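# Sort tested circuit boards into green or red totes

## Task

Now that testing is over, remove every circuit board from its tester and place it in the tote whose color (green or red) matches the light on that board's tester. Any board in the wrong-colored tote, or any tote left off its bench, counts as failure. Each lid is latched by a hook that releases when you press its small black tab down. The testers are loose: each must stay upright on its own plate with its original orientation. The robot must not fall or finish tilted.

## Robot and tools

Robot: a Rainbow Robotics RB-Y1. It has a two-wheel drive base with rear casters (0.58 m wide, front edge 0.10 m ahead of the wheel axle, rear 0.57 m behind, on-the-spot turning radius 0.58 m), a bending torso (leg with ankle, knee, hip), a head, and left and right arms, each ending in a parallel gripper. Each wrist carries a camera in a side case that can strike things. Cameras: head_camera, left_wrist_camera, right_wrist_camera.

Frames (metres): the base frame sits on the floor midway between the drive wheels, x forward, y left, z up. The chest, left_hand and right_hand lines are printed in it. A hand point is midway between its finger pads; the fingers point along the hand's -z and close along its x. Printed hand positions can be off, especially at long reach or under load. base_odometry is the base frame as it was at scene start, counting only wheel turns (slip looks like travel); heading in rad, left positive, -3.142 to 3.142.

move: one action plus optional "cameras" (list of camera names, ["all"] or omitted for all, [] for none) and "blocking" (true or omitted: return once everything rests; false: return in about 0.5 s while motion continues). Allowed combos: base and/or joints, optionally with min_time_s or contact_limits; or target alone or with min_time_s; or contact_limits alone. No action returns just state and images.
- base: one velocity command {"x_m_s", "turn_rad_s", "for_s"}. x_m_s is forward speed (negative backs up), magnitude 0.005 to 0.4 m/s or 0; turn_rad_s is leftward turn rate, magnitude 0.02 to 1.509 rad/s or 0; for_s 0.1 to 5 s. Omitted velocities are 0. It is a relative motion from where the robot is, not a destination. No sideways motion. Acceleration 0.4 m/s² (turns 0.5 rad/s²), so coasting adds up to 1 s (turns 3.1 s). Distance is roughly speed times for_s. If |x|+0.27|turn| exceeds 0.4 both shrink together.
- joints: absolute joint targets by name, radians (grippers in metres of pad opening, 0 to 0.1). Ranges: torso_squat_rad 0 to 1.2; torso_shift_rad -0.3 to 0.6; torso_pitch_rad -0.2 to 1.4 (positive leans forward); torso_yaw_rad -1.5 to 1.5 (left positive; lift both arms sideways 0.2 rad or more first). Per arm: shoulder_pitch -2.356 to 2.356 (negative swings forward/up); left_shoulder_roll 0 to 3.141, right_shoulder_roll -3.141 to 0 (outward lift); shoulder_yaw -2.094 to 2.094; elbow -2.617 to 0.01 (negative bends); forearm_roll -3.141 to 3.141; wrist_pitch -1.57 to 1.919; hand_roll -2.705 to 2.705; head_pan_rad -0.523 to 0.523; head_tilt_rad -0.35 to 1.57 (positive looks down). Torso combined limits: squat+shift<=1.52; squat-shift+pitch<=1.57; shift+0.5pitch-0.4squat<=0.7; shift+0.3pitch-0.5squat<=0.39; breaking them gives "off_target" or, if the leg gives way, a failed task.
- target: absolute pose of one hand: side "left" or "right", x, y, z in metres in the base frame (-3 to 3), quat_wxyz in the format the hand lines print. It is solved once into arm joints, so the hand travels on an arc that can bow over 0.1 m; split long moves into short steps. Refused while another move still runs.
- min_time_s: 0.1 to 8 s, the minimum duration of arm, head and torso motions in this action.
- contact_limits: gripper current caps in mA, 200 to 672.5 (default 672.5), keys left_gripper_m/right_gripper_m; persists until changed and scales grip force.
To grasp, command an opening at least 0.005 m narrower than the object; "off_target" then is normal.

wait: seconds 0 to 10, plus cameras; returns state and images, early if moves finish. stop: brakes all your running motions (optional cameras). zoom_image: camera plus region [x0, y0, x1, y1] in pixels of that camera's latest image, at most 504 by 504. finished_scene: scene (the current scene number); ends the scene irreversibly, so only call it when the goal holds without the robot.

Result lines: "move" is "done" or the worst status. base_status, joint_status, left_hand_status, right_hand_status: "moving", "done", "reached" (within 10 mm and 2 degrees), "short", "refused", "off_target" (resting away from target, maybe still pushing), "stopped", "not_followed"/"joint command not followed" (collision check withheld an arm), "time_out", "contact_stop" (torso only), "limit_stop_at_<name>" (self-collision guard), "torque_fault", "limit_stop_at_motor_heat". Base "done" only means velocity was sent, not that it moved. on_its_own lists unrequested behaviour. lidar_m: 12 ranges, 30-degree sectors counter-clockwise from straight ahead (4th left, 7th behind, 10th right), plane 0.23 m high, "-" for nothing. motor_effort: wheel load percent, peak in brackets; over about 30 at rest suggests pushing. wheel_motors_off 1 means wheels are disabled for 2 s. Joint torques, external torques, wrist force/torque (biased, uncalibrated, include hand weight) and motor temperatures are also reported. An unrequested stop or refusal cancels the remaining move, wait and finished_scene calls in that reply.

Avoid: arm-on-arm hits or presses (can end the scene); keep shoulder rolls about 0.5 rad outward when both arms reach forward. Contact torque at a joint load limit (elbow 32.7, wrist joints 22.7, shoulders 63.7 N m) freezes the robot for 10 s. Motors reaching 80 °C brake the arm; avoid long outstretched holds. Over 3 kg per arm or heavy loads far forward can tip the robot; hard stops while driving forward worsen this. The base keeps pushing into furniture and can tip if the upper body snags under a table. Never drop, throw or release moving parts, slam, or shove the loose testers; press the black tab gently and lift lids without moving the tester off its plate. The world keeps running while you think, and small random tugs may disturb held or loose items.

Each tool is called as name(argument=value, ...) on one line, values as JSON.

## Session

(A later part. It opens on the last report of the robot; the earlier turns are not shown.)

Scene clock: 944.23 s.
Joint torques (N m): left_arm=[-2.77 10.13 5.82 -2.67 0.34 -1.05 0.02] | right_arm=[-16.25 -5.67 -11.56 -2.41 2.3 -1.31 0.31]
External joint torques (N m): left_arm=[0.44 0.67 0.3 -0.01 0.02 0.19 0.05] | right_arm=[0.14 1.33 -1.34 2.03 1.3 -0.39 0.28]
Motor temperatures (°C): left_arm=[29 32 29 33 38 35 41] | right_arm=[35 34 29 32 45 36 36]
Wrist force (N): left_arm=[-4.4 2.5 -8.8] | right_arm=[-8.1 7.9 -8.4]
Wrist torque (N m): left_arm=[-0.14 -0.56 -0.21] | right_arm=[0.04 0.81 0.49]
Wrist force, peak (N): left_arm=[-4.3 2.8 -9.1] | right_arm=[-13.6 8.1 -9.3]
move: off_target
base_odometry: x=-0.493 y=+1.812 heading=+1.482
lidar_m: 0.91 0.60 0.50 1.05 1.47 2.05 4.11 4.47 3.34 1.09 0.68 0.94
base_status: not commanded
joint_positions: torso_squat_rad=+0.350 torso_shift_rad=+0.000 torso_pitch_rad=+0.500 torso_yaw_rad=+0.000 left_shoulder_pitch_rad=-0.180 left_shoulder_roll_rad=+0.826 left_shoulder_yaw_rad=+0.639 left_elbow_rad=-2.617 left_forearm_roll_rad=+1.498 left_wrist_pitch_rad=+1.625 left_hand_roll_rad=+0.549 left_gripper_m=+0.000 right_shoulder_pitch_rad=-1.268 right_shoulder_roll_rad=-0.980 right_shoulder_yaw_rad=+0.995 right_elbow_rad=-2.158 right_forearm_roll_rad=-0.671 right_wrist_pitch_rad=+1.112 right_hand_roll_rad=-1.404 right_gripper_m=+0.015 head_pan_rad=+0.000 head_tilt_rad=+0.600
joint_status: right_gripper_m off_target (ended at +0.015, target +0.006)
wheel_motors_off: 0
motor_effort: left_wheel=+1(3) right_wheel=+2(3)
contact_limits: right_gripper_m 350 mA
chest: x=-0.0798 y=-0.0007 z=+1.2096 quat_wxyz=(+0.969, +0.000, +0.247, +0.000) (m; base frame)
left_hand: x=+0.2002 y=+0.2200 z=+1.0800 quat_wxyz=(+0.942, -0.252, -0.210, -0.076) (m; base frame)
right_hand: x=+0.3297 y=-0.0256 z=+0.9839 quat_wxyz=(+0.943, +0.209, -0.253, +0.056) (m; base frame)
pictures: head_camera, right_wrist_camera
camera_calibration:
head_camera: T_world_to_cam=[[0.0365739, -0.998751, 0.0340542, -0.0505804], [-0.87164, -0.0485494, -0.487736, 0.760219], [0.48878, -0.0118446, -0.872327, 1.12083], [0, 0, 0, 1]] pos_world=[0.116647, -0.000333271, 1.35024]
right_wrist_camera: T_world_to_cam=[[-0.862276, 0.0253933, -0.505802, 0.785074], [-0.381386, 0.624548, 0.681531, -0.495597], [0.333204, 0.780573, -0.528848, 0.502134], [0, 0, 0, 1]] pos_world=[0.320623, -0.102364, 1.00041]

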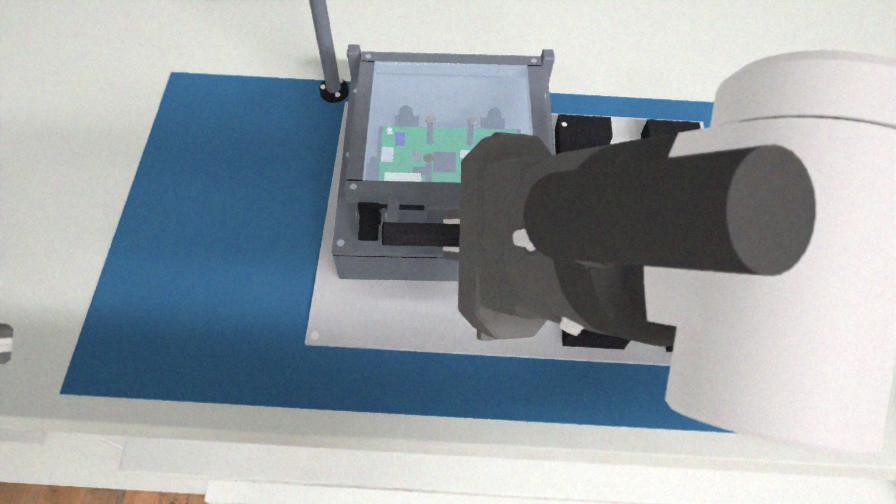

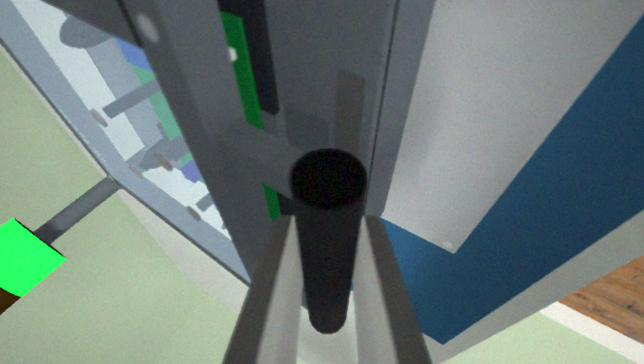

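move(target={"side":"right","x":0.3312,"y":-0.0255,"z":1.0083,"quat_wxyz":[0.9311,0.2064,-0.2936,0.0651]}, min_time_s=1.5, cameras=["head_camera"])

move(target={"side":"right","x":0.3378,"y":-0.0255,"z":1.0346,"quat_wxyz":[0.9174,0.2034,-0.3339,0.074]}, min_time_s=1.5, cameras=["head_camera"])

Scene clock: 967.60 s.
Joint torques (N m): left_arm=[-2.81 10.23 6.01 -2.62 0.36 -1.08 0.01] | right_arm=[-19.42 -8.8 -14.12 -3.28 2.8 -1.32 -0.07]
External joint torques (N m): left_arm=[0.4 0.78 0.49 0.04 0.05 0.16 0.04] | right_arm=[-3.35 -1.86 -3.99 0.98 1.64 -0.45 -0.1]
Motor temperatures (°C): left_arm=[29 32 29 33 38 35 41] | right_arm=[35 34 29 32 45 36 36]
Wrist force (N): left_arm=[-4.4 2.6 -8.8] | right_arm=[-9.1 8.2 -10.1]
Wrist torque (N m): left_arm=[-0.16 -0.56 -0.21] | right_arm=[-0.02 0.97 0.35]
Wrist force, peak (N): left_arm=[-4.2 2.7 -9.4] | right_arm=[-11.0 10.9 -13.3]
move: done
base_odometry: x=-0.493 y=+1.812 heading=+1.482
lidar_m: 0.91 0.59 0.51 1.05 1.47 2.05 4.11 4.46 3.33 1.09 0.68 0.94
base_status: not commanded
joint_positions: torso_squat_rad=+0.350 torso_shift_rad=+0.000 torso_pitch_rad=+0.500 torso_yaw_rad=+0.000 left_shoulder_pitch_rad=-0.180 left_shoulder_roll_rad=+0.826 left_shoulder_yaw_rad=+0.639 left_elbow_rad=-2.617 left_forearm_roll_rad=+1.498 left_wrist_pitch_rad=+1.625 left_hand_roll_rad=+0.549 left_gripper_m=+0.000 right_shoulder_pitch_rad=-1.278 right_shoulder_roll_rad=-0.998 right_shoulder_yaw_rad=+0.983 right_elbow_rad=-2.232 right_forearm_roll_rad=-0.598 right_wrist_pitch_rad=+1.151 right_hand_roll_rad=-1.440 right_gripper_m=+0.015 head_pan_rad=+0.000 head_tilt_rad=+0.600
joint_status: all done
wheel_motors_off: 0
motor_effort: left_wheel=+1(3) right_wheel=+0(3)
contact_limits: right_gripper_m 350 mA
chest: x=-0.0797 y=-0.0007 z=+1.2096 quat_wxyz=(+0.969, +0.000, +0.247, +0.000) (m; base frame)
left_hand: x=+0.2003 y=+0.2199 z=+1.0799 quat_wxyz=(+0.942, -0.252, -0.210, -0.076) (m; base frame)
right_hand: x=+0.3310 y=-0.0248 z=+1.0071 quat_wxyz=(+0.931, +0.208, -0.291, +0.065) (m; base frame)
right_hand_status: reached (checked arc, planned for 1.5 s): 1 mm and 0.4 deg off.
pictures: head_camera
camera_calibration:
head_camera: T_world_to_cam=[[0.0365588, -0.998752, 0.0340178, -0.0505683], [-0.871737, -0.0485161, -0.487567, 0.760094], [0.488609, -0.0118297, -0.872423, 1.12086], [0, 0, 0, 1]] pos_world=[0.116788, -0.000369038, 1.35018]

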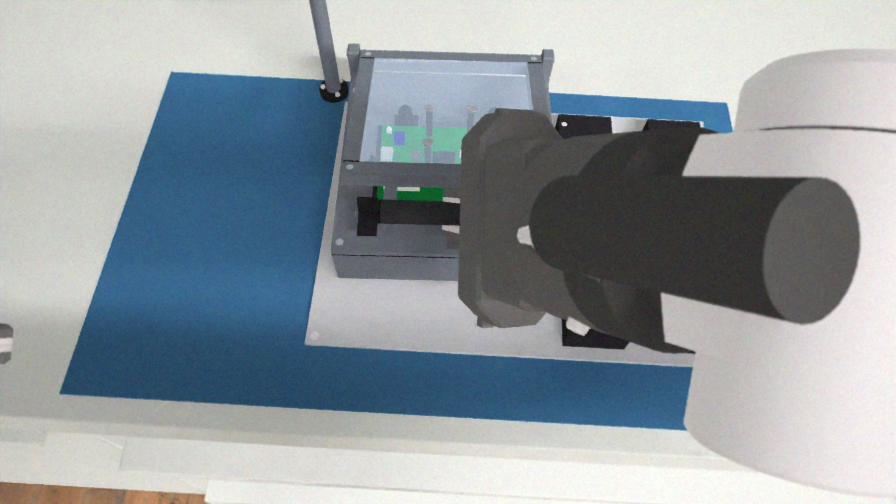

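Scene clock: 969.43 s.
Joint torques (N m): left_arm=[-2.69 10.12 5.92 -2.61 0.33 -1.05 -0.02] | right_arm=[-19.07 -8.32 -14.04 -3.11 3.11 -1.36 -0.12]
External joint torques (N m): left_arm=[0.52 0.66 0.4 0.05 0.02 0.19 0.01] | right_arm=[-3.09 -1.39 -3.92 0.85 1.79 -0.54 -0.16]
Motor temperatures (°C): left_arm=[29 32 29 33 38 35 41] | right_arm=[35 34 29 32 45 36 36]
Wrist force (N): left_arm=[-4.4 2.7 -8.9] | right_arm=[-9.5 7.5 -8.4]
Wrist torque (N m): left_arm=[-0.16 -0.56 -0.20] | right_arm=[-0.05 0.95 0.39]
Wrist force, peak (N): left_arm=[-4.4 2.5 -9.2] | right_arm=[-12.3 11.1 -8.8]
move: done
base_odometry: x=-0.493 y=+1.812 heading=+1.482
lidar_m: 0.90 0.59 0.50 1.05 1.47 2.04 4.11 4.46 3.34 1.08 0.68 0.94
base_status: not commanded
joint_positions: torso_squat_rad=+0.350 torso_shift_rad=+0.000 torso_pitch_rad=+0.500 torso_yaw_rad=+0.000 left_shoulder_pitch_rad=-0.180 left_shoulder_roll_rad=+0.826 left_shoulder_yaw_rad=+0.639 left_elbow_rad=-2.617 left_forearm_roll_rad=+1.498 left_wrist_pitch_rad=+1.625 left_hand_roll_rad=+0.549 left_gripper_m=+0.000 right_shoulder_pitch_rad=-1.299 right_shoulder_roll_rad=-1.012 right_shoulder_yaw_rad=+0.966 right_elbow_rad=-2.287 right_forearm_roll_rad=-0.539 right_wrist_pitch_rad=+1.192 right_hand_roll_rad=-1.460 right_gripper_m=+0.015 head_pan_rad=+0.000 head_tilt_rad=+0.600
joint_status: all done
wheel_motors_off: 0
motor_effort: left_wheel=+3(3) right_wheel=+2(4)
contact_limits: right_gripper_m 350 mA
chest: x=-0.0797 y=-0.0007 z=+1.2096 quat_wxyz=(+0.969, +0.000, +0.247, +0.000) (m; base frame)
left_hand: x=+0.2002 y=+0.2199 z=+1.0799 quat_wxyz=(+0.942, -0.252, -0.210, -0.076) (m; base frame)
right_hand: x=+0.3373 y=-0.0249 z=+1.0334 quat_wxyz=(+0.918, +0.205, -0.332, +0.074) (m; base frame)
right_hand_status: reached (checked arc, planned for 1.5 s): 1 mm and 0.3 deg off.
pictures: head_camera
camera_calibration:
head_camera: T_world_to_cam=[[0.0365533, -0.998753, 0.034015, -0.0505678], [-0.871733, -0.0485101, -0.487575, 0.760095], [0.488617, -0.0118295, -0.872418, 1.12086], [0, 0, 0, 1]] pos_world=[0.116777, -0.000373156, 1.35018]

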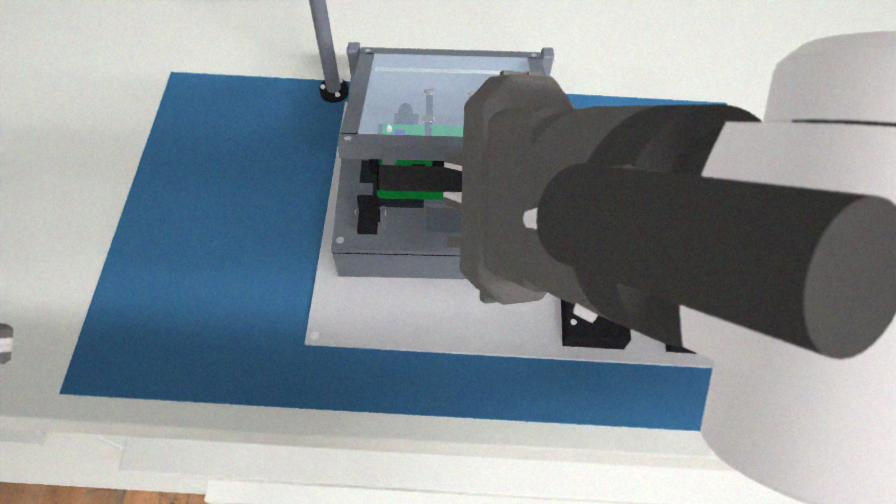

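move(target={"side":"right","x":0.352,"y":-0.0255,"z":1.059,"quat_wxyz":[0.8987,0.1992,-0.3814,0.0846]}, min_time_s=1.5, cameras=[])

move(target={"side":"right","x":0.3673,"y":-0.0255,"z":1.0811,"quat_wxyz":[0.8775,0.1945,-0.428,0.0949]}, min_time_s=1.5, cameras=[])

move(target={"side":"right","x":0.3863,"y":-0.0255,"z":1.0998,"quat_wxyz":[0.8539,0.1893,-0.4733,0.1049]}, min_time_s=1.5, cameras=["head_camera"])

move(target={"side":"right","x":0.4084,"y":-0.0255,"z":1.1149,"quat_wxyz":[0.8234,0.1825,-0.5246,0.1163]}, min_time_s=1.5, cameras=[])

move(target={"side":"right","x":0.4331,"y":-0.0255,"z":1.1257,"quat_wxyz":[0.7898,0.1751,-0.5739,0.1272]}, min_time_s=1.5, cameras=["head_camera"])

move(target={"side":"right","x":0.4595,"y":-0.0255,"z":1.1319,"quat_wxyz":[0.7479,0.1658,-0.6276,0.1391]}, min_time_s=1.5, cameras=[])

move(target={"side":"right","x":0.4868,"y":-0.0255,"z":1.1336,"quat_wxyz":[0.7198,0.1596,-0.6596,0.1462]}, min_time_s=1.5, cameras=["head_camera"])

move(target={"side":"right","x":0.513,"y":-0.0255,"z":1.135,"quat_wxyz":[0.707,0.156,-0.672,0.149]}, min_time_s=1.5, cameras=["head_camera"])

Scene clock: 984.70 s.
Joint torques (N m): left_arm=[-2.77 10.01 6.04 -2.58 0.36 -1.12 0.02] | right_arm=[-18.5 -10.61 -13.47 -0.6 3.69 -0.13 0.55]
External joint torques (N m): left_arm=[0.44 0.55 0.52 0.08 0.05 0.12 0.05] | right_arm=[-2.42 -3.63 -3.28 3.09 2.22 0.65 0.5]
Motor temperatures (°C): left_arm=[29 32 29 33 38 35 41] | right_arm=[36 34 29 32 45 36 36]
Wrist force (N): left_arm=[-4.4 2.8 -9.1] | right_arm=[-10.3 12.3 -3.1]
Wrist torque (N m): left_arm=[-0.17 -0.58 -0.20] | right_arm=[0.07 1.00 0.33]
Wrist force, peak (N): left_arm=[-4.4 2.7 -9.1] | right_arm=[-10.6 12.6 -3.2]
move: done
base_odometry: x=-0.493 y=+1.812 heading=+1.482
lidar_m: 0.91 0.60 0.50 1.04 1.47 2.05 4.11 4.46 3.33 1.08 0.69 0.94
base_status: not commanded
joint_positions: torso_squat_rad=+0.350 torso_shift_rad=+0.000 torso_pitch_rad=+0.500 torso_yaw_rad=+0.000 left_shoulder_pitch_rad=-0.180 left_shoulder_roll_rad=+0.826 left_shoulder_yaw_rad=+0.639 left_elbow_rad=-2.617 left_forearm_roll_rad=+1.498 left_wrist_pitch_rad=+1.625 left_hand_roll_rad=+0.549 left_gripper_m=+0.000 right_shoulder_pitch_rad=-1.321 right_shoulder_roll_rad=-1.022 right_shoulder_yaw_rad=+0.953 right_elbow_rad=-2.311 right_forearm_roll_rad=-0.468 right_wrist_pitch_rad=+1.208 right_hand_roll_rad=-1.458 right_gripper_m=+0.015 head_pan_rad=+0.000 head_tilt_rad=+0.600
joint_status: all done
wheel_motors_off: 0
motor_effort: left_wheel=+1(2) right_wheel=+2(3)
contact_limits: right_gripper_m 350 mA
chest: x=-0.0798 y=-0.0007 z=+1.2096 quat_wxyz=(+0.969, +0.000, +0.247, +0.000) (m; base frame)
left_hand: x=+0.2002 y=+0.2199 z=+1.0799 quat_wxyz=(+0.942, -0.252, -0.210, -0.076) (m; base frame)
right_hand: x=+0.3503 y=-0.0248 z=+1.0588 quat_wxyz=(+0.899, +0.200, -0.379, +0.085) (m; base frame)
right_hand_status: reached (checked arc, planned for 1.5 s): 2 mm and 0.3 deg off.
pictures: none
No camera images: "cameras" was empty.

Scene clock: 986.53 s.
Joint torques (N m): left_arm=[-2.56 10.19 5.96 -2.64 0.33 -1.04 0] | right_arm=[-17.68 -11.73 -13.31 -0.13 3.23 0.03 0.58]
External joint torques (N m): left_arm=[0.65 0.73 0.44 0.03 0.02 0.2 0.03] | right_arm=[-1.38 -4.68 -2.99 3.41 1.65 0.76 0.53]
Motor temperatures (°C): left_arm=[29 32 29 33 38 35 41] | right_arm=[36 34 29 32 45 36 36]
Wrist force (N): left_arm=[-4.3 2.5 -8.9] | right_arm=[-8.3 14.0 -8.7]
Wrist torque (N m): left_arm=[-0.15 -0.55 -0.19] | right_arm=[0.08 0.85 0.31]
Wrist force, peak (N): left_arm=[-4.5 2.9 -9.1] | right_arm=[-8.0 14.2 -9.1]
move: done
base_odometry: x=-0.493 y=+1.812 heading=+1.482
lidar_m: 0.91 0.60 0.50 1.05 1.47 2.04 4.11 4.47 3.33 1.09 0.68 0.94
base_status: not commanded
joint_positions: torso_squat_rad=+0.350 torso_shift_rad=+0.000 torso_pitch_rad=+0.500 torso_yaw_rad=+0.000 left_shoulder_pitch_rad=-0.180 left_shoulder_roll_rad=+0.826 left_shoulder_yaw_rad=+0.639 left_elbow_rad=-2.617 left_forearm_roll_rad=+1.498 left_wrist_pitch_rad=+1.625 left_hand_roll_rad=+0.549 left_gripper_m=+0.000 right_shoulder_pitch_rad=-1.335 right_shoulder_roll_rad=-1.026 right_shoulder_yaw_rad=+0.947 right_elbow_rad=-2.311 right_forearm_roll_rad=-0.384 right_wrist_pitch_rad=+1.202 right_hand_roll_rad=-1.447 right_gripper_m=+0.015 head_pan_rad=+0.000 head_tilt_rad=+0.600
joint_status: all done
wheel_motors_off: 0
motor_effort: left_wheel=+0(3) right_wheel=+2(3)
contact_limits: right_gripper_m 350 mA
chest: x=-0.0799 y=-0.0007 z=+1.2096 quat_wxyz=(+0.969, +0.000, +0.247, +0.000) (m; base frame)
left_hand: x=+0.2001 y=+0.2199 z=+1.0800 quat_wxyz=(+0.942, -0.252, -0.210, -0.076) (m; base frame)
right_hand: x=+0.3665 y=-0.0249 z=+1.0807 quat_wxyz=(+0.878, +0.195, -0.427, +0.095) (m; base frame)
right_hand_status: reached (checked arc, planned for 1.5 s): 1 mm and 0.1 deg off.
pictures: none
No camera images: "cameras" was empty.

Scene clock: 988.37 s.
Joint torques (N m): left_arm=[-2.69 9.98 5.71 -2.65 0.29 -0.96 0.02] | right_arm=[-17.42 -9.39 -13.28 0.47 3.06 0.63 0.59]
External joint torques (N m): left_arm=[0.52 0.53 0.19 0.01 -0.03 0.28 0.05] | right_arm=[-0.77 -2.22 -2.76 3.95 1.4 1.33 0.54]
Motor temperatures (°C): left_arm=[29 32 29 33 38 35 41] | right_arm=[36 34 29 32 45 36 36]
Wrist force (N): left_arm=[-4.4 2.6 -9.1] | right_arm=[-7.5 16.1 -9.0]
Wrist torque (N m): left_arm=[-0.17 -0.56 -0.22] | right_arm=[0.11 0.86 0.30]
Wrist force, peak (N): left_arm=[-4.5 2.7 -9.1] | right_arm=[-7.9 17.1 -10.0]
move: done
base_odometry: x=-0.493 y=+1.812 heading=+1.482
lidar_m: 0.91 0.61 0.50 1.05 1.47 2.05 4.12 4.46 3.34 1.08 0.69 0.95
base_status: not commanded
joint_positions: torso_squat_rad=+0.350 torso_shift_rad=+0.000 torso_pitch_rad=+0.500 torso_yaw_rad=+0.000 left_shoulder_pitch_rad=-0.180 left_shoulder_roll_rad=+0.826 left_shoulder_yaw_rad=+0.639 left_elbow_rad=-2.617 left_forearm_roll_rad=+1.498 left_wrist_pitch_rad=+1.625 left_hand_roll_rad=+0.549 left_gripper_m=+0.000 right_shoulder_pitch_rad=-1.343 right_shoulder_roll_rad=-1.026 right_shoulder_yaw_rad=+0.943 right_elbow_rad=-2.287 right_forearm_roll_rad=-0.296 right_wrist_pitch_rad=+1.171 right_hand_roll_rad=-1.430 right_gripper_m=+0.015 head_pan_rad=+0.000 head_tilt_rad=+0.600
joint_status: all done
wheel_motors_off: 0
motor_effort: left_wheel=+1(3) right_wheel=+1(3)
contact_limits: right_gripper_m 350 mA
chest: x=-0.0799 y=-0.0007 z=+1.2096 quat_wxyz=(+0.969, +0.000, +0.247, +0.000) (m; base frame)
left_hand: x=+0.2001 y=+0.2200 z=+1.0800 quat_wxyz=(+0.942, -0.252, -0.210, -0.076) (m; base frame)
right_hand: x=+0.3857 y=-0.0250 z=+1.0995 quat_wxyz=(+0.854, +0.190, -0.473, +0.105) (m; base frame)
right_hand_status: reached (checked arc, planned for 1.5 s): 1 mm and 0.1 deg off.
pictures: head_camera
camera_calibration:
head_camera: T_world_to_cam=[[0.0366211, -0.998749, 0.0340545, -0.050566], [-0.871613, -0.0485914, -0.487781, 0.76023], [0.488825, -0.0118193, -0.872302, 1.12084], [0, 0, 0, 1]] pos_world=[0.116583, -0.000314617, 1.35026]

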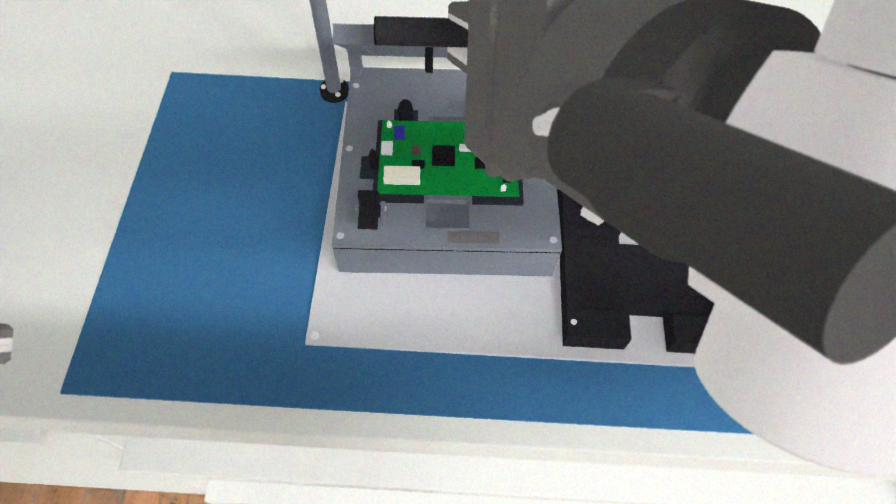

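Scene clock: 990.20 s.
Joint torques (N m): left_arm=[-2.65 9.9 5.94 -2.65 0.29 -1 -0.04] | right_arm=[-14.04 -8.7 -10.75 0.59 2.72 0.81 0.64]
External joint torques (N m): left_arm=[0.56 0.44 0.42 0.01 -0.02 0.24 -0.01] | right_arm=[3.01 -1.41 -0.02 4.23 1 1.46 0.59]
Motor temperatures (°C): left_arm=[29 32 29 33 38 35 41] | right_arm=[36 34 29 32 45 36 36]
Wrist force (N): left_arm=[-4.1 2.4 -9.0] | right_arm=[-5.7 17.0 -6.5]
Wrist torque (N m): left_arm=[-0.13 -0.55 -0.20] | right_arm=[0.08 0.78 0.29]
Wrist force, peak (N): left_arm=[-4.4 2.8 -9.0] | right_arm=[-8.0 17.3 -10.6]
move: done
base_odometry: x=-0.493 y=+1.812 heading=+1.482
lidar_m: 0.91 0.60 0.50 1.05 1.47 2.05 4.11 4.46 3.34 1.08 0.68 0.95
base_status: not commanded
joint_positions: torso_squat_rad=+0.350 torso_shift_rad=+0.000 torso_pitch_rad=+0.500 torso_yaw_rad=+0.000 left_shoulder_pitch_rad=-0.180 left_shoulder_roll_rad=+0.826 left_shoulder_yaw_rad=+0.639 left_elbow_rad=-2.617 left_forearm_roll_rad=+1.498 left_wrist_pitch_rad=+1.625 left_hand_roll_rad=+0.549 left_gripper_m=+0.000 right_shoulder_pitch_rad=-1.336 right_shoulder_roll_rad=-1.016 right_shoulder_yaw_rad=+0.946 right_elbow_rad=-2.239 right_forearm_roll_rad=-0.166 right_wrist_pitch_rad=+1.113 right_hand_roll_rad=-1.417 right_gripper_m=+0.015 head_pan_rad=+0.000 head_tilt_rad=+0.600
joint_status: all done
wheel_motors_off: 0
motor_effort: left_wheel=+1(2) right_wheel=+1(3)
contact_limits: right_gripper_m 350 mA
chest: x=-0.0798 y=-0.0007 z=+1.2096 quat_wxyz=(+0.969, +0.000, +0.247, +0.000) (m; base frame)
left_hand: x=+0.2001 y=+0.2200 z=+1.0800 quat_wxyz=(+0.942, -0.252, -0.210, -0.076) (m; base frame)
right_hand: x=+0.4080 y=-0.0249 z=+1.1153 quat_wxyz=(+0.823, +0.183, -0.524, +0.117) (m; base frame)
right_hand_status: reached (checked arc, planned for 1.5 s): 1 mm and 0.1 deg off.
pictures: none
No camera images: "cameras" was empty.

Scene clock: 992.03 s.
Joint torques (N m): left_arm=[-2.54 10.12 5.97 -2.58 0.29 -1.14 0.05] | right_arm=[-14.6 -8.75 -11.06 -0.01 2.49 0.87 0.52]
External joint torques (N m): left_arm=[0.67 0.66 0.46 0.09 -0.02 0.1 0.08] | right_arm=[3.01 -1.34 -0.1 3.91 0.78 1.44 0.47]
Motor temperatures (°C): left_arm=[29 32 29 33 38 35 41] | right_arm=[36 34 29 32 45 36 36]
Wrist force (N): left_arm=[-4.3 2.5 -9.1] | right_arm=[-5.5 17.6 -8.5]
Wrist torque (N m): left_arm=[-0.15 -0.55 -0.20] | right_arm=[-0.01 0.70 0.25]
Wrist force, peak (N): left_arm=[-4.4 2.7 -9.3] | right_arm=[-6.7 18.2 -8.6]
move: done
base_odometry: x=-0.493 y=+1.812 heading=+1.482
lidar_m: 0.91 0.60 0.51 1.04 1.48 2.04 4.11 4.46 3.34 1.09 0.69 0.94
base_status: not commanded
joint_positions: torso_squat_rad=+0.350 torso_shift_rad=+0.000 torso_pitch_rad=+0.500 torso_yaw_rad=+0.000 left_shoulder_pitch_rad=-0.180 left_shoulder_roll_rad=+0.826 left_shoulder_yaw_rad=+0.639 left_elbow_rad=-2.617 left_forearm_roll_rad=+1.498 left_wrist_pitch_rad=+1.625 left_hand_roll_rad=+0.549 left_gripper_m=+0.000 right_shoulder_pitch_rad=-1.321 right_shoulder_roll_rad=-0.995 right_shoulder_yaw_rad=+0.951 right_elbow_rad=-2.161 right_forearm_roll_rad=-0.020 right_wrist_pitch_rad=+1.028 right_hand_roll_rad=-1.416 right_gripper_m=+0.015 head_pan_rad=+0.000 head_tilt_rad=+0.600
joint_status: all done
wheel_motors_off: 0
motor_effort: left_wheel=+1(2) right_wheel=+1(3)
contact_limits: right_gripper_m 350 mA
chest: x=-0.0798 y=-0.0007 z=+1.2096 quat_wxyz=(+0.969, +0.000, +0.247, +0.000) (m; base frame)
left_hand: x=+0.2001 y=+0.2200 z=+1.0800 quat_wxyz=(+0.942, -0.252, -0.210, -0.076) (m; base frame)
right_hand: x=+0.4326 y=-0.0250 z=+1.1260 quat_wxyz=(+0.790, +0.176, -0.574, +0.128) (m; base frame)
right_hand_status: reached (checked arc, planned for 1.5 s): 1 mm and 0.1 deg off.
pictures: head_camera
camera_calibration:
head_camera: T_world_to_cam=[[0.0366483, -0.998747, 0.0340861, -0.0505781], [-0.871596, -0.0486309, -0.487806, 0.760266], [0.488853, -0.0118321, -0.872286, 1.12083], [0, 0, 0, 1]] pos_world=[0.116581, -0.000280628, 1.35027]

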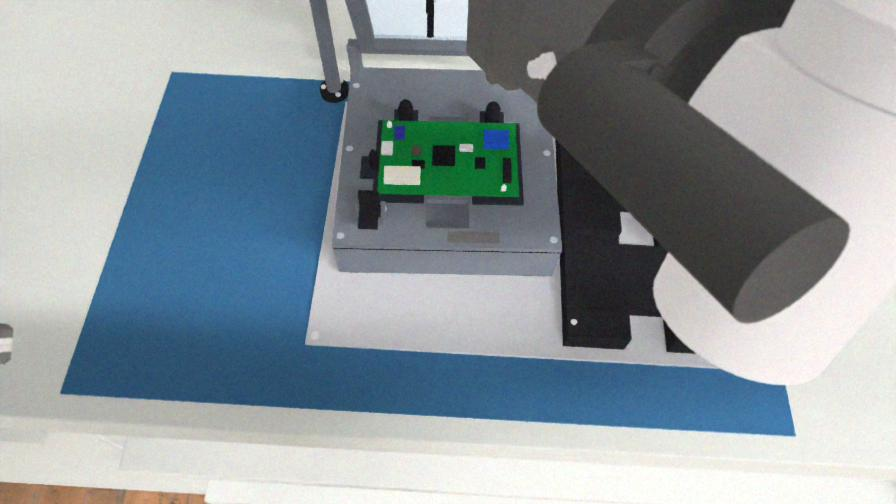

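Scene clock: 993.87 s.
Joint torques (N m): left_arm=[-2.86 10.13 6.07 -2.59 0.31 -1.05 -0.01] | right_arm=[-13.94 -8.72 -11.03 -0.36 1.7 1.15 -0.07]
External joint torques (N m): left_arm=[0.35 0.68 0.55 0.07 0 0.19 0.02] | right_arm=[4.31 -1.24 0.07 4.03 0.06 1.56 -0.12]
Motor temperatures (°C): left_arm=[29 32 29 33 38 35 41] | right_arm=[36 34 29 32 45 36 36]
Wrist force (N): left_arm=[-4.2 2.6 -9.1] | right_arm=[-2.3 17.4 -7.6]
Wrist torque (N m): left_arm=[-0.17 -0.54 -0.21] | right_arm=[-0.05 0.58 0.31]
Wrist force, peak (N): left_arm=[-4.4 2.8 -9.2] | right_arm=[-6.3 18.6 -8.3]
move: done
base_odometry: x=-0.493 y=+1.812 heading=+1.482
lidar_m: 0.91 0.60 0.50 1.04 1.47 2.05 4.11 4.47 3.34 1.09 0.68 0.94
base_status: not commanded
joint_positions: torso_squat_rad=+0.350 torso_shift_rad=+0.000 torso_pitch_rad=+0.500 torso_yaw_rad=+0.000 left_shoulder_pitch_rad=-0.180 left_shoulder_roll_rad=+0.826 left_shoulder_yaw_rad=+0.639 left_elbow_rad=-2.617 left_forearm_roll_rad=+1.498 left_wrist_pitch_rad=+1.625 left_hand_roll_rad=+0.549 left_gripper_m=+0.000 right_shoulder_pitch_rad=-1.292 right_shoulder_roll_rad=-0.955 right_shoulder_yaw_rad=+0.953 right_elbow_rad=-2.049 right_forearm_roll_rad=+0.179 right_wrist_pitch_rad=+0.917 right_hand_roll_rad=-1.444 right_gripper_m=+0.015 head_pan_rad=+0.000 head_tilt_rad=+0.600
joint_status: all done
wheel_motors_off: 0
motor_effort: left_wheel=+2(3) right_wheel=+1(3)
contact_limits: right_gripper_m 350 mA
chest: x=-0.0798 y=-0.0007 z=+1.2096 quat_wxyz=(+0.969, +0.000, +0.247, +0.000) (m; base frame)
left_hand: x=+0.2001 y=+0.2200 z=+1.0800 quat_wxyz=(+0.942, -0.252, -0.210, -0.076) (m; base frame)
right_hand: x=+0.4589 y=-0.0250 z=+1.1324 quat_wxyz=(+0.748, +0.166, -0.627, +0.140) (m; base frame)
right_hand_status: reached (checked arc, planned for 1.5 s): 1 mm and 0.1 deg off.
pictures: none
No camera images: "cameras" was empty.

Scene clock: 995.70 s.
Joint torques (N m): left_arm=[-2.71 10.21 5.84 -2.72 0.3 -1.1 -0.06] | right_arm=[-10.33 -7.9 -8.66 1 -0.23 1.33 -0.12]
External joint torques (N m): left_arm=[0.51 0.75 0.32 -0.06 -0.01 0.14 -0.03] | right_arm=[8.87 -0.33 2.56 5.65 -1.74 1.57 -0.17]
Motor temperatures (°C): left_arm=[29 32 29 33 38 35 41] | right_arm=[36 34 29 32 45 36 36]
Wrist force (N): left_arm=[-4.4 2.7 -8.9] | right_arm=[6.5 16.0 -3.6]
Wrist torque (N m): left_arm=[-0.17 -0.55 -0.20] | right_arm=[-0.07 0.34 0.31]
Wrist force, peak (N): left_arm=[-4.4 2.7 -9.2] | right_arm=[14.7 24.6 -4.5]
move: done
base_odometry: x=-0.493 y=+1.812 heading=+1.482
lidar_m: 0.91 0.60 0.50 1.04 1.46 2.05 4.11 4.46 3.34 1.09 0.68 0.94
base_status: not commanded
joint_positions: torso_squat_rad=+0.350 torso_shift_rad=+0.000 torso_pitch_rad=+0.499 torso_yaw_rad=+0.000 left_shoulder_pitch_rad=-0.180 left_shoulder_roll_rad=+0.826 left_shoulder_yaw_rad=+0.639 left_elbow_rad=-2.617 left_forearm_roll_rad=+1.498 left_wrist_pitch_rad=+1.625 left_hand_roll_rad=+0.549 left_gripper_m=+0.000 right_shoulder_pitch_rad=-1.288 right_shoulder_roll_rad=-0.908 right_shoulder_yaw_rad=+0.945 right_elbow_rad=-1.913 right_forearm_roll_rad=+0.318 right_wrist_pitch_rad=+0.806 right_hand_roll_rad=-1.487 right_gripper_m=+0.015 head_pan_rad=+0.000 head_tilt_rad=+0.600
joint_status: all done
wheel_motors_off: 0
motor_effort: left_wheel=+2(3) right_wheel=+1(3)
contact_limits: right_gripper_m 350 mA
chest: x=-0.0801 y=-0.0006 z=+1.2097 quat_wxyz=(+0.969, +0.000, +0.247, +0.000) (m; base frame)
left_hand: x=+0.1999 y=+0.2201 z=+1.0802 quat_wxyz=(+0.942, -0.252, -0.210, -0.076) (m; base frame)
right_hand: x=+0.4862 y=-0.0247 z=+1.1356 quat_wxyz=(+0.719, +0.160, -0.660, +0.147) (m; base frame)
right_hand_status: reached (checked arc, planned for 1.5 s): 2 mm and 0.2 deg off.
pictures: head_camera
camera_calibration:
head_camera: T_world_to_cam=[[0.0367022, -0.998742, 0.0341808, -0.0506181], [-0.871312, -0.048731, -0.488304, 0.760678], [0.489355, -0.0118603, -0.872004, 1.12073], [0, 0, 0, 1]] pos_world=[0.116211, -0.000193594, 1.35045]

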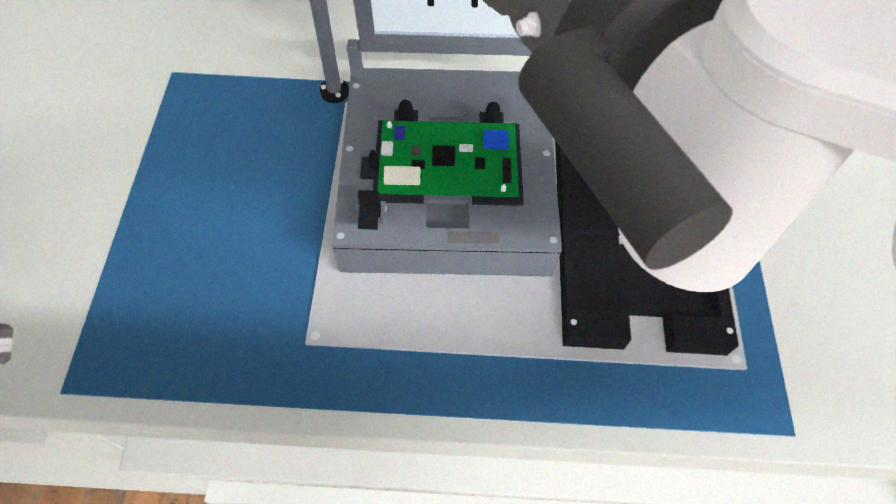

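Scene clock: 997.53 s.
Joint torques (N m): left_arm=[-2.57 10.23 6.08 -2.62 0.41 -1.1 0] | right_arm=[-10.69 -8.21 -6.59 1.25 -0.81 1.47 -0.19]
External joint torques (N m): left_arm=[0.65 0.77 0.57 0.04 0.1 0.15 0.03] | right_arm=[9.61 -0.49 4.7 5.92 -2.18 1.62 -0.25]
Motor temperatures (°C): left_arm=[29 32 29 33 38 35 41] | right_arm=[36 34 29 32 45 36 36]
Wrist force (N): left_arm=[-4.4 2.6 -8.7] | right_arm=[9.2 16.0 -5.5]
Wrist torque (N m): left_arm=[-0.17 -0.57 -0.20] | right_arm=[-0.06 0.33 0.30]
Wrist force, peak (N): left_arm=[-4.4 2.9 -9.1] | right_arm=[21.7 24.5 -7.7]
move: done
base_odometry: x=-0.493 y=+1.812 heading=+1.482
lidar_m: 0.91 0.61 0.50 1.06 1.47 2.05 4.11 4.47 3.34 1.08 0.68 0.94
base_status: not commanded
joint_positions: torso_squat_rad=+0.350 torso_shift_rad=+0.000 torso_pitch_rad=+0.499 torso_yaw_rad=+0.000 left_shoulder_pitch_rad=-0.180 left_shoulder_roll_rad=+0.826 left_shoulder_yaw_rad=+0.639 left_elbow_rad=-2.617 left_forearm_roll_rad=+1.498 left_wrist_pitch_rad=+1.625 left_hand_roll_rad=+0.549 left_gripper_m=+0.000 right_shoulder_pitch_rad=-1.312 right_shoulder_roll_rad=-0.868 right_shoulder_yaw_rad=+0.936 right_elbow_rad=-1.780 right_forearm_roll_rad=+0.376 right_wrist_pitch_rad=+0.715 right_hand_roll_rad=-1.519 right_gripper_m=+0.015 head_pan_rad=+0.000 head_tilt_rad=+0.600
joint_status: all done
wheel_motors_off: 0
motor_effort: left_wheel=-1(2) right_wheel=+1(3)
contact_limits: right_gripper_m 350 mA
chest: x=-0.0802 y=-0.0006 z=+1.2097 quat_wxyz=(+0.969, +0.000, +0.247, +0.000) (m; base frame)
left_hand: x=+0.1998 y=+0.2201 z=+1.0803 quat_wxyz=(+0.942, -0.252, -0.210, -0.076) (m; base frame)
right_hand: x=+0.5127 y=-0.0246 z=+1.1372 quat_wxyz=(+0.706, +0.157, -0.674, +0.150) (m; base frame)
right_hand_status: reached (checked arc, planned for 1.5 s): 2 mm and 0.2 deg off.
pictures: head_camera
camera_calibration:
head_camera: T_world_to_cam=[[0.036737, -0.998739, 0.0342191, -0.0506311], [-0.871243, -0.0487817, -0.488421, 0.76078], [0.489475, -0.01187, -0.871937, 1.1207], [0, 0, 0, 1]] pos_world=[0.116129, -0.000152401, 1.35049]

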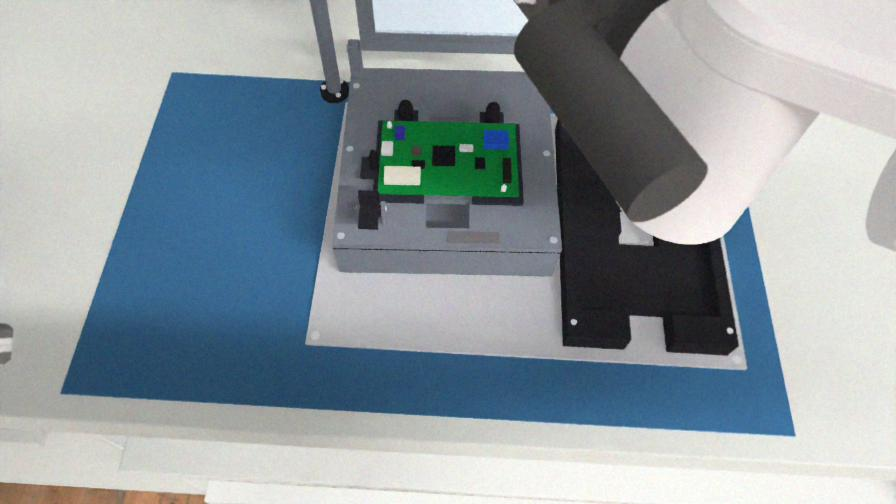

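move(joints={"right_gripper_m":0.03}, cameras=[])

move(target={"side":"right","x":0.44,"y":-0.060,"z":1.14,"quat_wxyz":[0.707,0.156,-0.672,0.149]}, min_time_s=1.5, cameras=["head_camera"])

move(target={"side":"right","x":0.30,"y":-0.20,"z":1.16,"quat_wxyz":[0.924,0,-0.383,0]}, min_time_s=1.5, cameras=["head_camera"])

zoom_image(camera="head_camera", region=[300, 60, 600, 230])

Scene clock: 1005.50 s.
Joint torques (N m): left_arm=[-2.69 10.07 5.84 -2.62 0.35 -1.13 -0.02] | right_arm=[-16.93 -8.12 -9.78 -3.34 0.77 0.14 -0.08]
External joint torques (N m): left_arm=[0.52 0.61 0.32 0.04 0.04 0.12 0.01] | right_arm=[3.4 -0.4 1.5 1.37 -0.61 0.29 -0.13]
Motor temperatures (°C): left_arm=[29 32 29 33 38 35 41] | right_arm=[35 34 29 32 45 36 36]
Wrist force (N): left_arm=[-4.3 2.8 -8.9] | right_arm=[-4.0 10.8 -7.1]
Wrist torque (N m): left_arm=[-0.17 -0.54 -0.21] | right_arm=[-0.13 0.50 0.45]
Wrist force, peak (N): left_arm=[-4.3 2.7 -9.2] | right_arm=[9.3 16.5 -5.6]
move: done
base_odometry: x=-0.493 y=+1.812 heading=+1.482
lidar_m: 0.91 0.61 0.51 1.05 1.47 2.06 4.12 4.47 3.32 1.08 0.68 0.95
base_status: not commanded
joint_positions: torso_squat_rad=+0.350 torso_shift_rad=+0.000 torso_pitch_rad=+0.500 torso_yaw_rad=+0.000 left_shoulder_pitch_rad=-0.180 left_shoulder_roll_rad=+0.826 left_shoulder_yaw_rad=+0.639 left_elbow_rad=-2.617 left_forearm_roll_rad=+1.498 left_wrist_pitch_rad=+1.625 left_hand_roll_rad=+0.549 left_gripper_m=+0.000 right_shoulder_pitch_rad=-1.311 right_shoulder_roll_rad=-0.868 right_shoulder_yaw_rad=+0.936 right_elbow_rad=-1.779 right_forearm_roll_rad=+0.376 right_wrist_pitch_rad=+0.715 right_hand_roll_rad=-1.519 right_gripper_m=+0.030 head_pan_rad=+0.000 head_tilt_rad=+0.600
joint_status: all done
wheel_motors_off: 0
motor_effort: left_wheel=+0(2) right_wheel=+1(3)
contact_limits: right_gripper_m 350 mA
chest: x=-0.0798 y=-0.0007 z=+1.2097 quat_wxyz=(+0.969, +0.000, +0.247, +0.000) (m; base frame)
left_hand: x=+0.2001 y=+0.2200 z=+1.0800 quat_wxyz=(+0.942, -0.252, -0.210, -0.076) (m; base frame)
right_hand: x=+0.5131 y=-0.0254 z=+1.1352 quat_wxyz=(+0.708, +0.156, -0.673, +0.149) (m; base frame)
pictures: none
No camera images: "cameras" was empty.

Scene clock: 1007.33 s.
Joint torques (N m): left_arm=[-2.64 9.88 5.92 -2.58 0.38 -1.08 -0.07] | right_arm=[-14.06 -9.02 -11.36 -4.67 1.55 -0.03 -0.3]
External joint torques (N m): left_arm=[0.57 0.42 0.4 0.08 0.07 0.16 -0.04] | right_arm=[2.07 -0.54 -0.68 0.17 -0.05 0.08 -0.36]
Motor temperatures (°C): left_arm=[29 32 29 33 38 35 41] | right_arm=[35 34 29 32 45 36 36]
Wrist force (N): left_arm=[-4.4 2.6 -9.1] | right_arm=[-3.9 10.5 -6.7]
Wrist torque (N m): left_arm=[-0.16 -0.56 -0.21] | right_arm=[-0.10 0.51 0.47]
Wrist force, peak (N): left_arm=[-4.4 2.7 -9.1] | right_arm=[16.7 21.1 -12.5]
move: done
base_odometry: x=-0.493 y=+1.812 heading=+1.482
lidar_m: 0.91 0.60 0.50 1.04 1.46 2.04 4.11 4.47 3.33 1.09 0.69 0.94
base_status: not commanded
joint_positions: torso_squat_rad=+0.350 torso_shift_rad=+0.000 torso_pitch_rad=+0.500 torso_yaw_rad=+0.000 left_shoulder_pitch_rad=-0.180 left_shoulder_roll_rad=+0.826 left_shoulder_yaw_rad=+0.639 left_elbow_rad=-2.617 left_forearm_roll_rad=+1.498 left_wrist_pitch_rad=+1.625 left_hand_roll_rad=+0.549 left_gripper_m=+0.000 right_shoulder_pitch_rad=-1.143 right_shoulder_roll_rad=-1.053 right_shoulder_yaw_rad=+0.917 right_elbow_rad=-2.149 right_forearm_roll_rad=+0.416 right_wrist_pitch_rad=+0.872 right_hand_roll_rad=-1.536 right_gripper_m=+0.030 head_pan_rad=+0.000 head_tilt_rad=+0.600
joint_status: all done
wheel_motors_off: 0
motor_effort: left_wheel=-1(3) right_wheel=+1(3)
contact_limits: right_gripper_m 350 mA
chest: x=-0.0798 y=-0.0007 z=+1.2096 quat_wxyz=(+0.969, +0.000, +0.247, +0.000) (m; base frame)
left_hand: x=+0.2001 y=+0.2200 z=+1.0800 quat_wxyz=(+0.942, -0.252, -0.210, -0.076) (m; base frame)
right_hand: x=+0.4401 y=-0.0598 z=+1.1401 quat_wxyz=(+0.708, +0.156, -0.673, +0.149) (m; base frame)
right_hand_status: reached (checked arc, planned for 1.5 s): 0 mm and 0.0 deg off.
pictures: head_camera
camera_calibration:
head_camera: T_world_to_cam=[[0.0366057, -0.99875, 0.0340311, -0.0505585], [-0.871601, -0.0485668, -0.487805, 0.760283], [0.488848, -0.0118051, -0.872289, 1.12082], [0, 0, 0, 1]] pos_world=[0.116604, -0.000339428, 1.35027]

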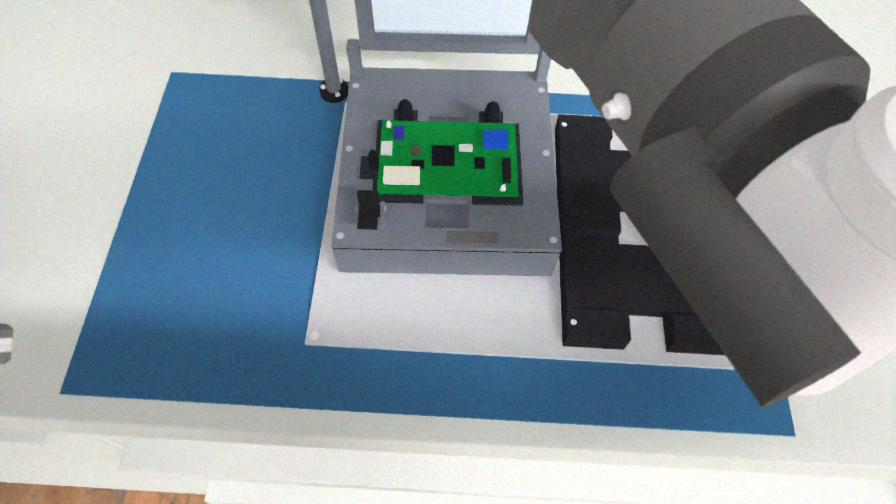

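Scene clock: 1009.20 s.
Joint torques (N m): left_arm=[-2.7 9.98 5.74 -2.64 0.39 -1.03 -0.01] | right_arm=[-10.92 -8.98 -8.36 1.79 1.45 -0.34 0.33]
External joint torques (N m): left_arm=[0.51 0.53 0.23 0.02 0.08 0.21 0.02] | right_arm=[0.45 0.15 0.01 -0.2 -0.06 -0.24 0.29]
Motor temperatures (°C): left_arm=[29 32 29 33 38 35 41] | right_arm=[35 34 29 32 45 36 36]
Wrist force (N): left_arm=[-4.5 2.7 -8.8] | right_arm=[-1.8 10.7 -12.0]
Wrist torque (N m): left_arm=[-0.18 -0.57 -0.20] | right_arm=[-0.05 0.62 0.49]
Wrist force, peak (N): left_arm=[-4.3 2.8 -9.1] | right_arm=[-1.8 10.7 -12.0]
move: short
base_odometry: x=-0.493 y=+1.812 heading=+1.482
lidar_m: 0.91 0.59 0.50 1.04 1.47 2.05 4.11 4.47 3.33 1.09 0.68 0.94
base_status: not commanded
joint_positions: torso_squat_rad=+0.350 torso_shift_rad=+0.000 torso_pitch_rad=+0.500 torso_yaw_rad=+0.000 left_shoulder_pitch_rad=-0.180 left_shoulder_roll_rad=+0.826 left_shoulder_yaw_rad=+0.639 left_elbow_rad=-2.617 left_forearm_roll_rad=+1.498 left_wrist_pitch_rad=+1.625 left_hand_roll_rad=+0.549 left_gripper_m=+0.000 right_shoulder_pitch_rad=-1.417 right_shoulder_roll_rad=-1.518 right_shoulder_yaw_rad=+0.559 right_elbow_rad=-2.617 right_forearm_roll_rad=-1.109 right_wrist_pitch_rad=+1.641 right_hand_roll_rad=-1.486 right_gripper_m=+0.030 head_pan_rad=+0.000 head_tilt_rad=+0.600
joint_status: all done
wheel_motors_off: 0
motor_effort: left_wheel=+1(2) right_wheel=+1(3)
contact_limits: right_gripper_m 350 mA
chest: x=-0.0797 y=-0.0007 z=+1.2096 quat_wxyz=(+0.969, +0.000, +0.247, +0.000) (m; base frame)
left_hand: x=+0.2002 y=+0.2200 z=+1.0799 quat_wxyz=(+0.942, -0.252, -0.210, -0.076) (m; base frame)
right_hand: x=+0.3008 y=-0.2000 z=+1.1601 quat_wxyz=(+0.936, -0.004, -0.352, -0.002) (m; base frame)
right_hand_status: short (checked arc, as near as the solve gets, planned for 1.5 s): 1 mm and 3.8 deg off. The place is met; only the turn is off.
pictures: head_camera
camera_calibration:
head_camera: T_world_to_cam=[[0.0365735, -0.998751, 0.0340378, -0.0505743], [-0.87168, -0.0485401, -0.487666, 0.760178], [0.488709, -0.0118344, -0.872366, 1.12084], [0, 0, 0, 1]] pos_world=[0.116716, -0.000347547, 1.35022]

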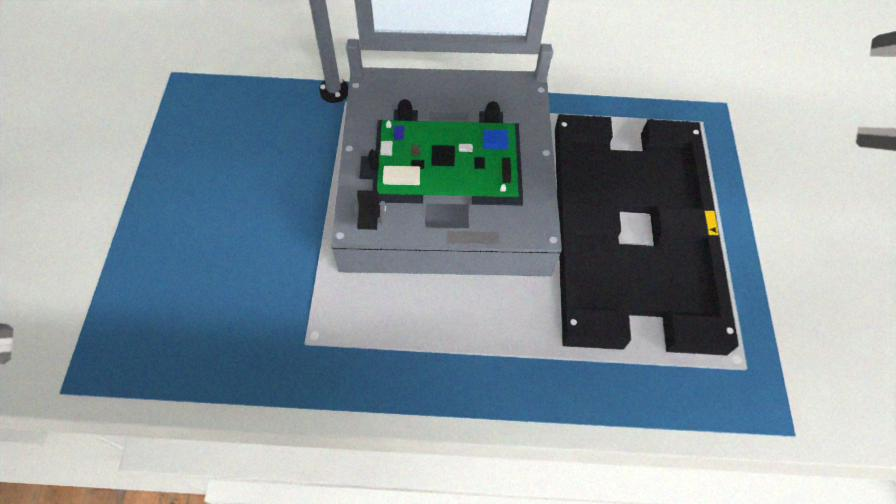

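Scaled by 1.680 from the camera's 896x504 image, which has a finer 1280x720 frame.

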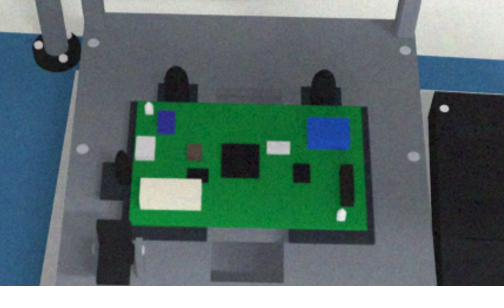

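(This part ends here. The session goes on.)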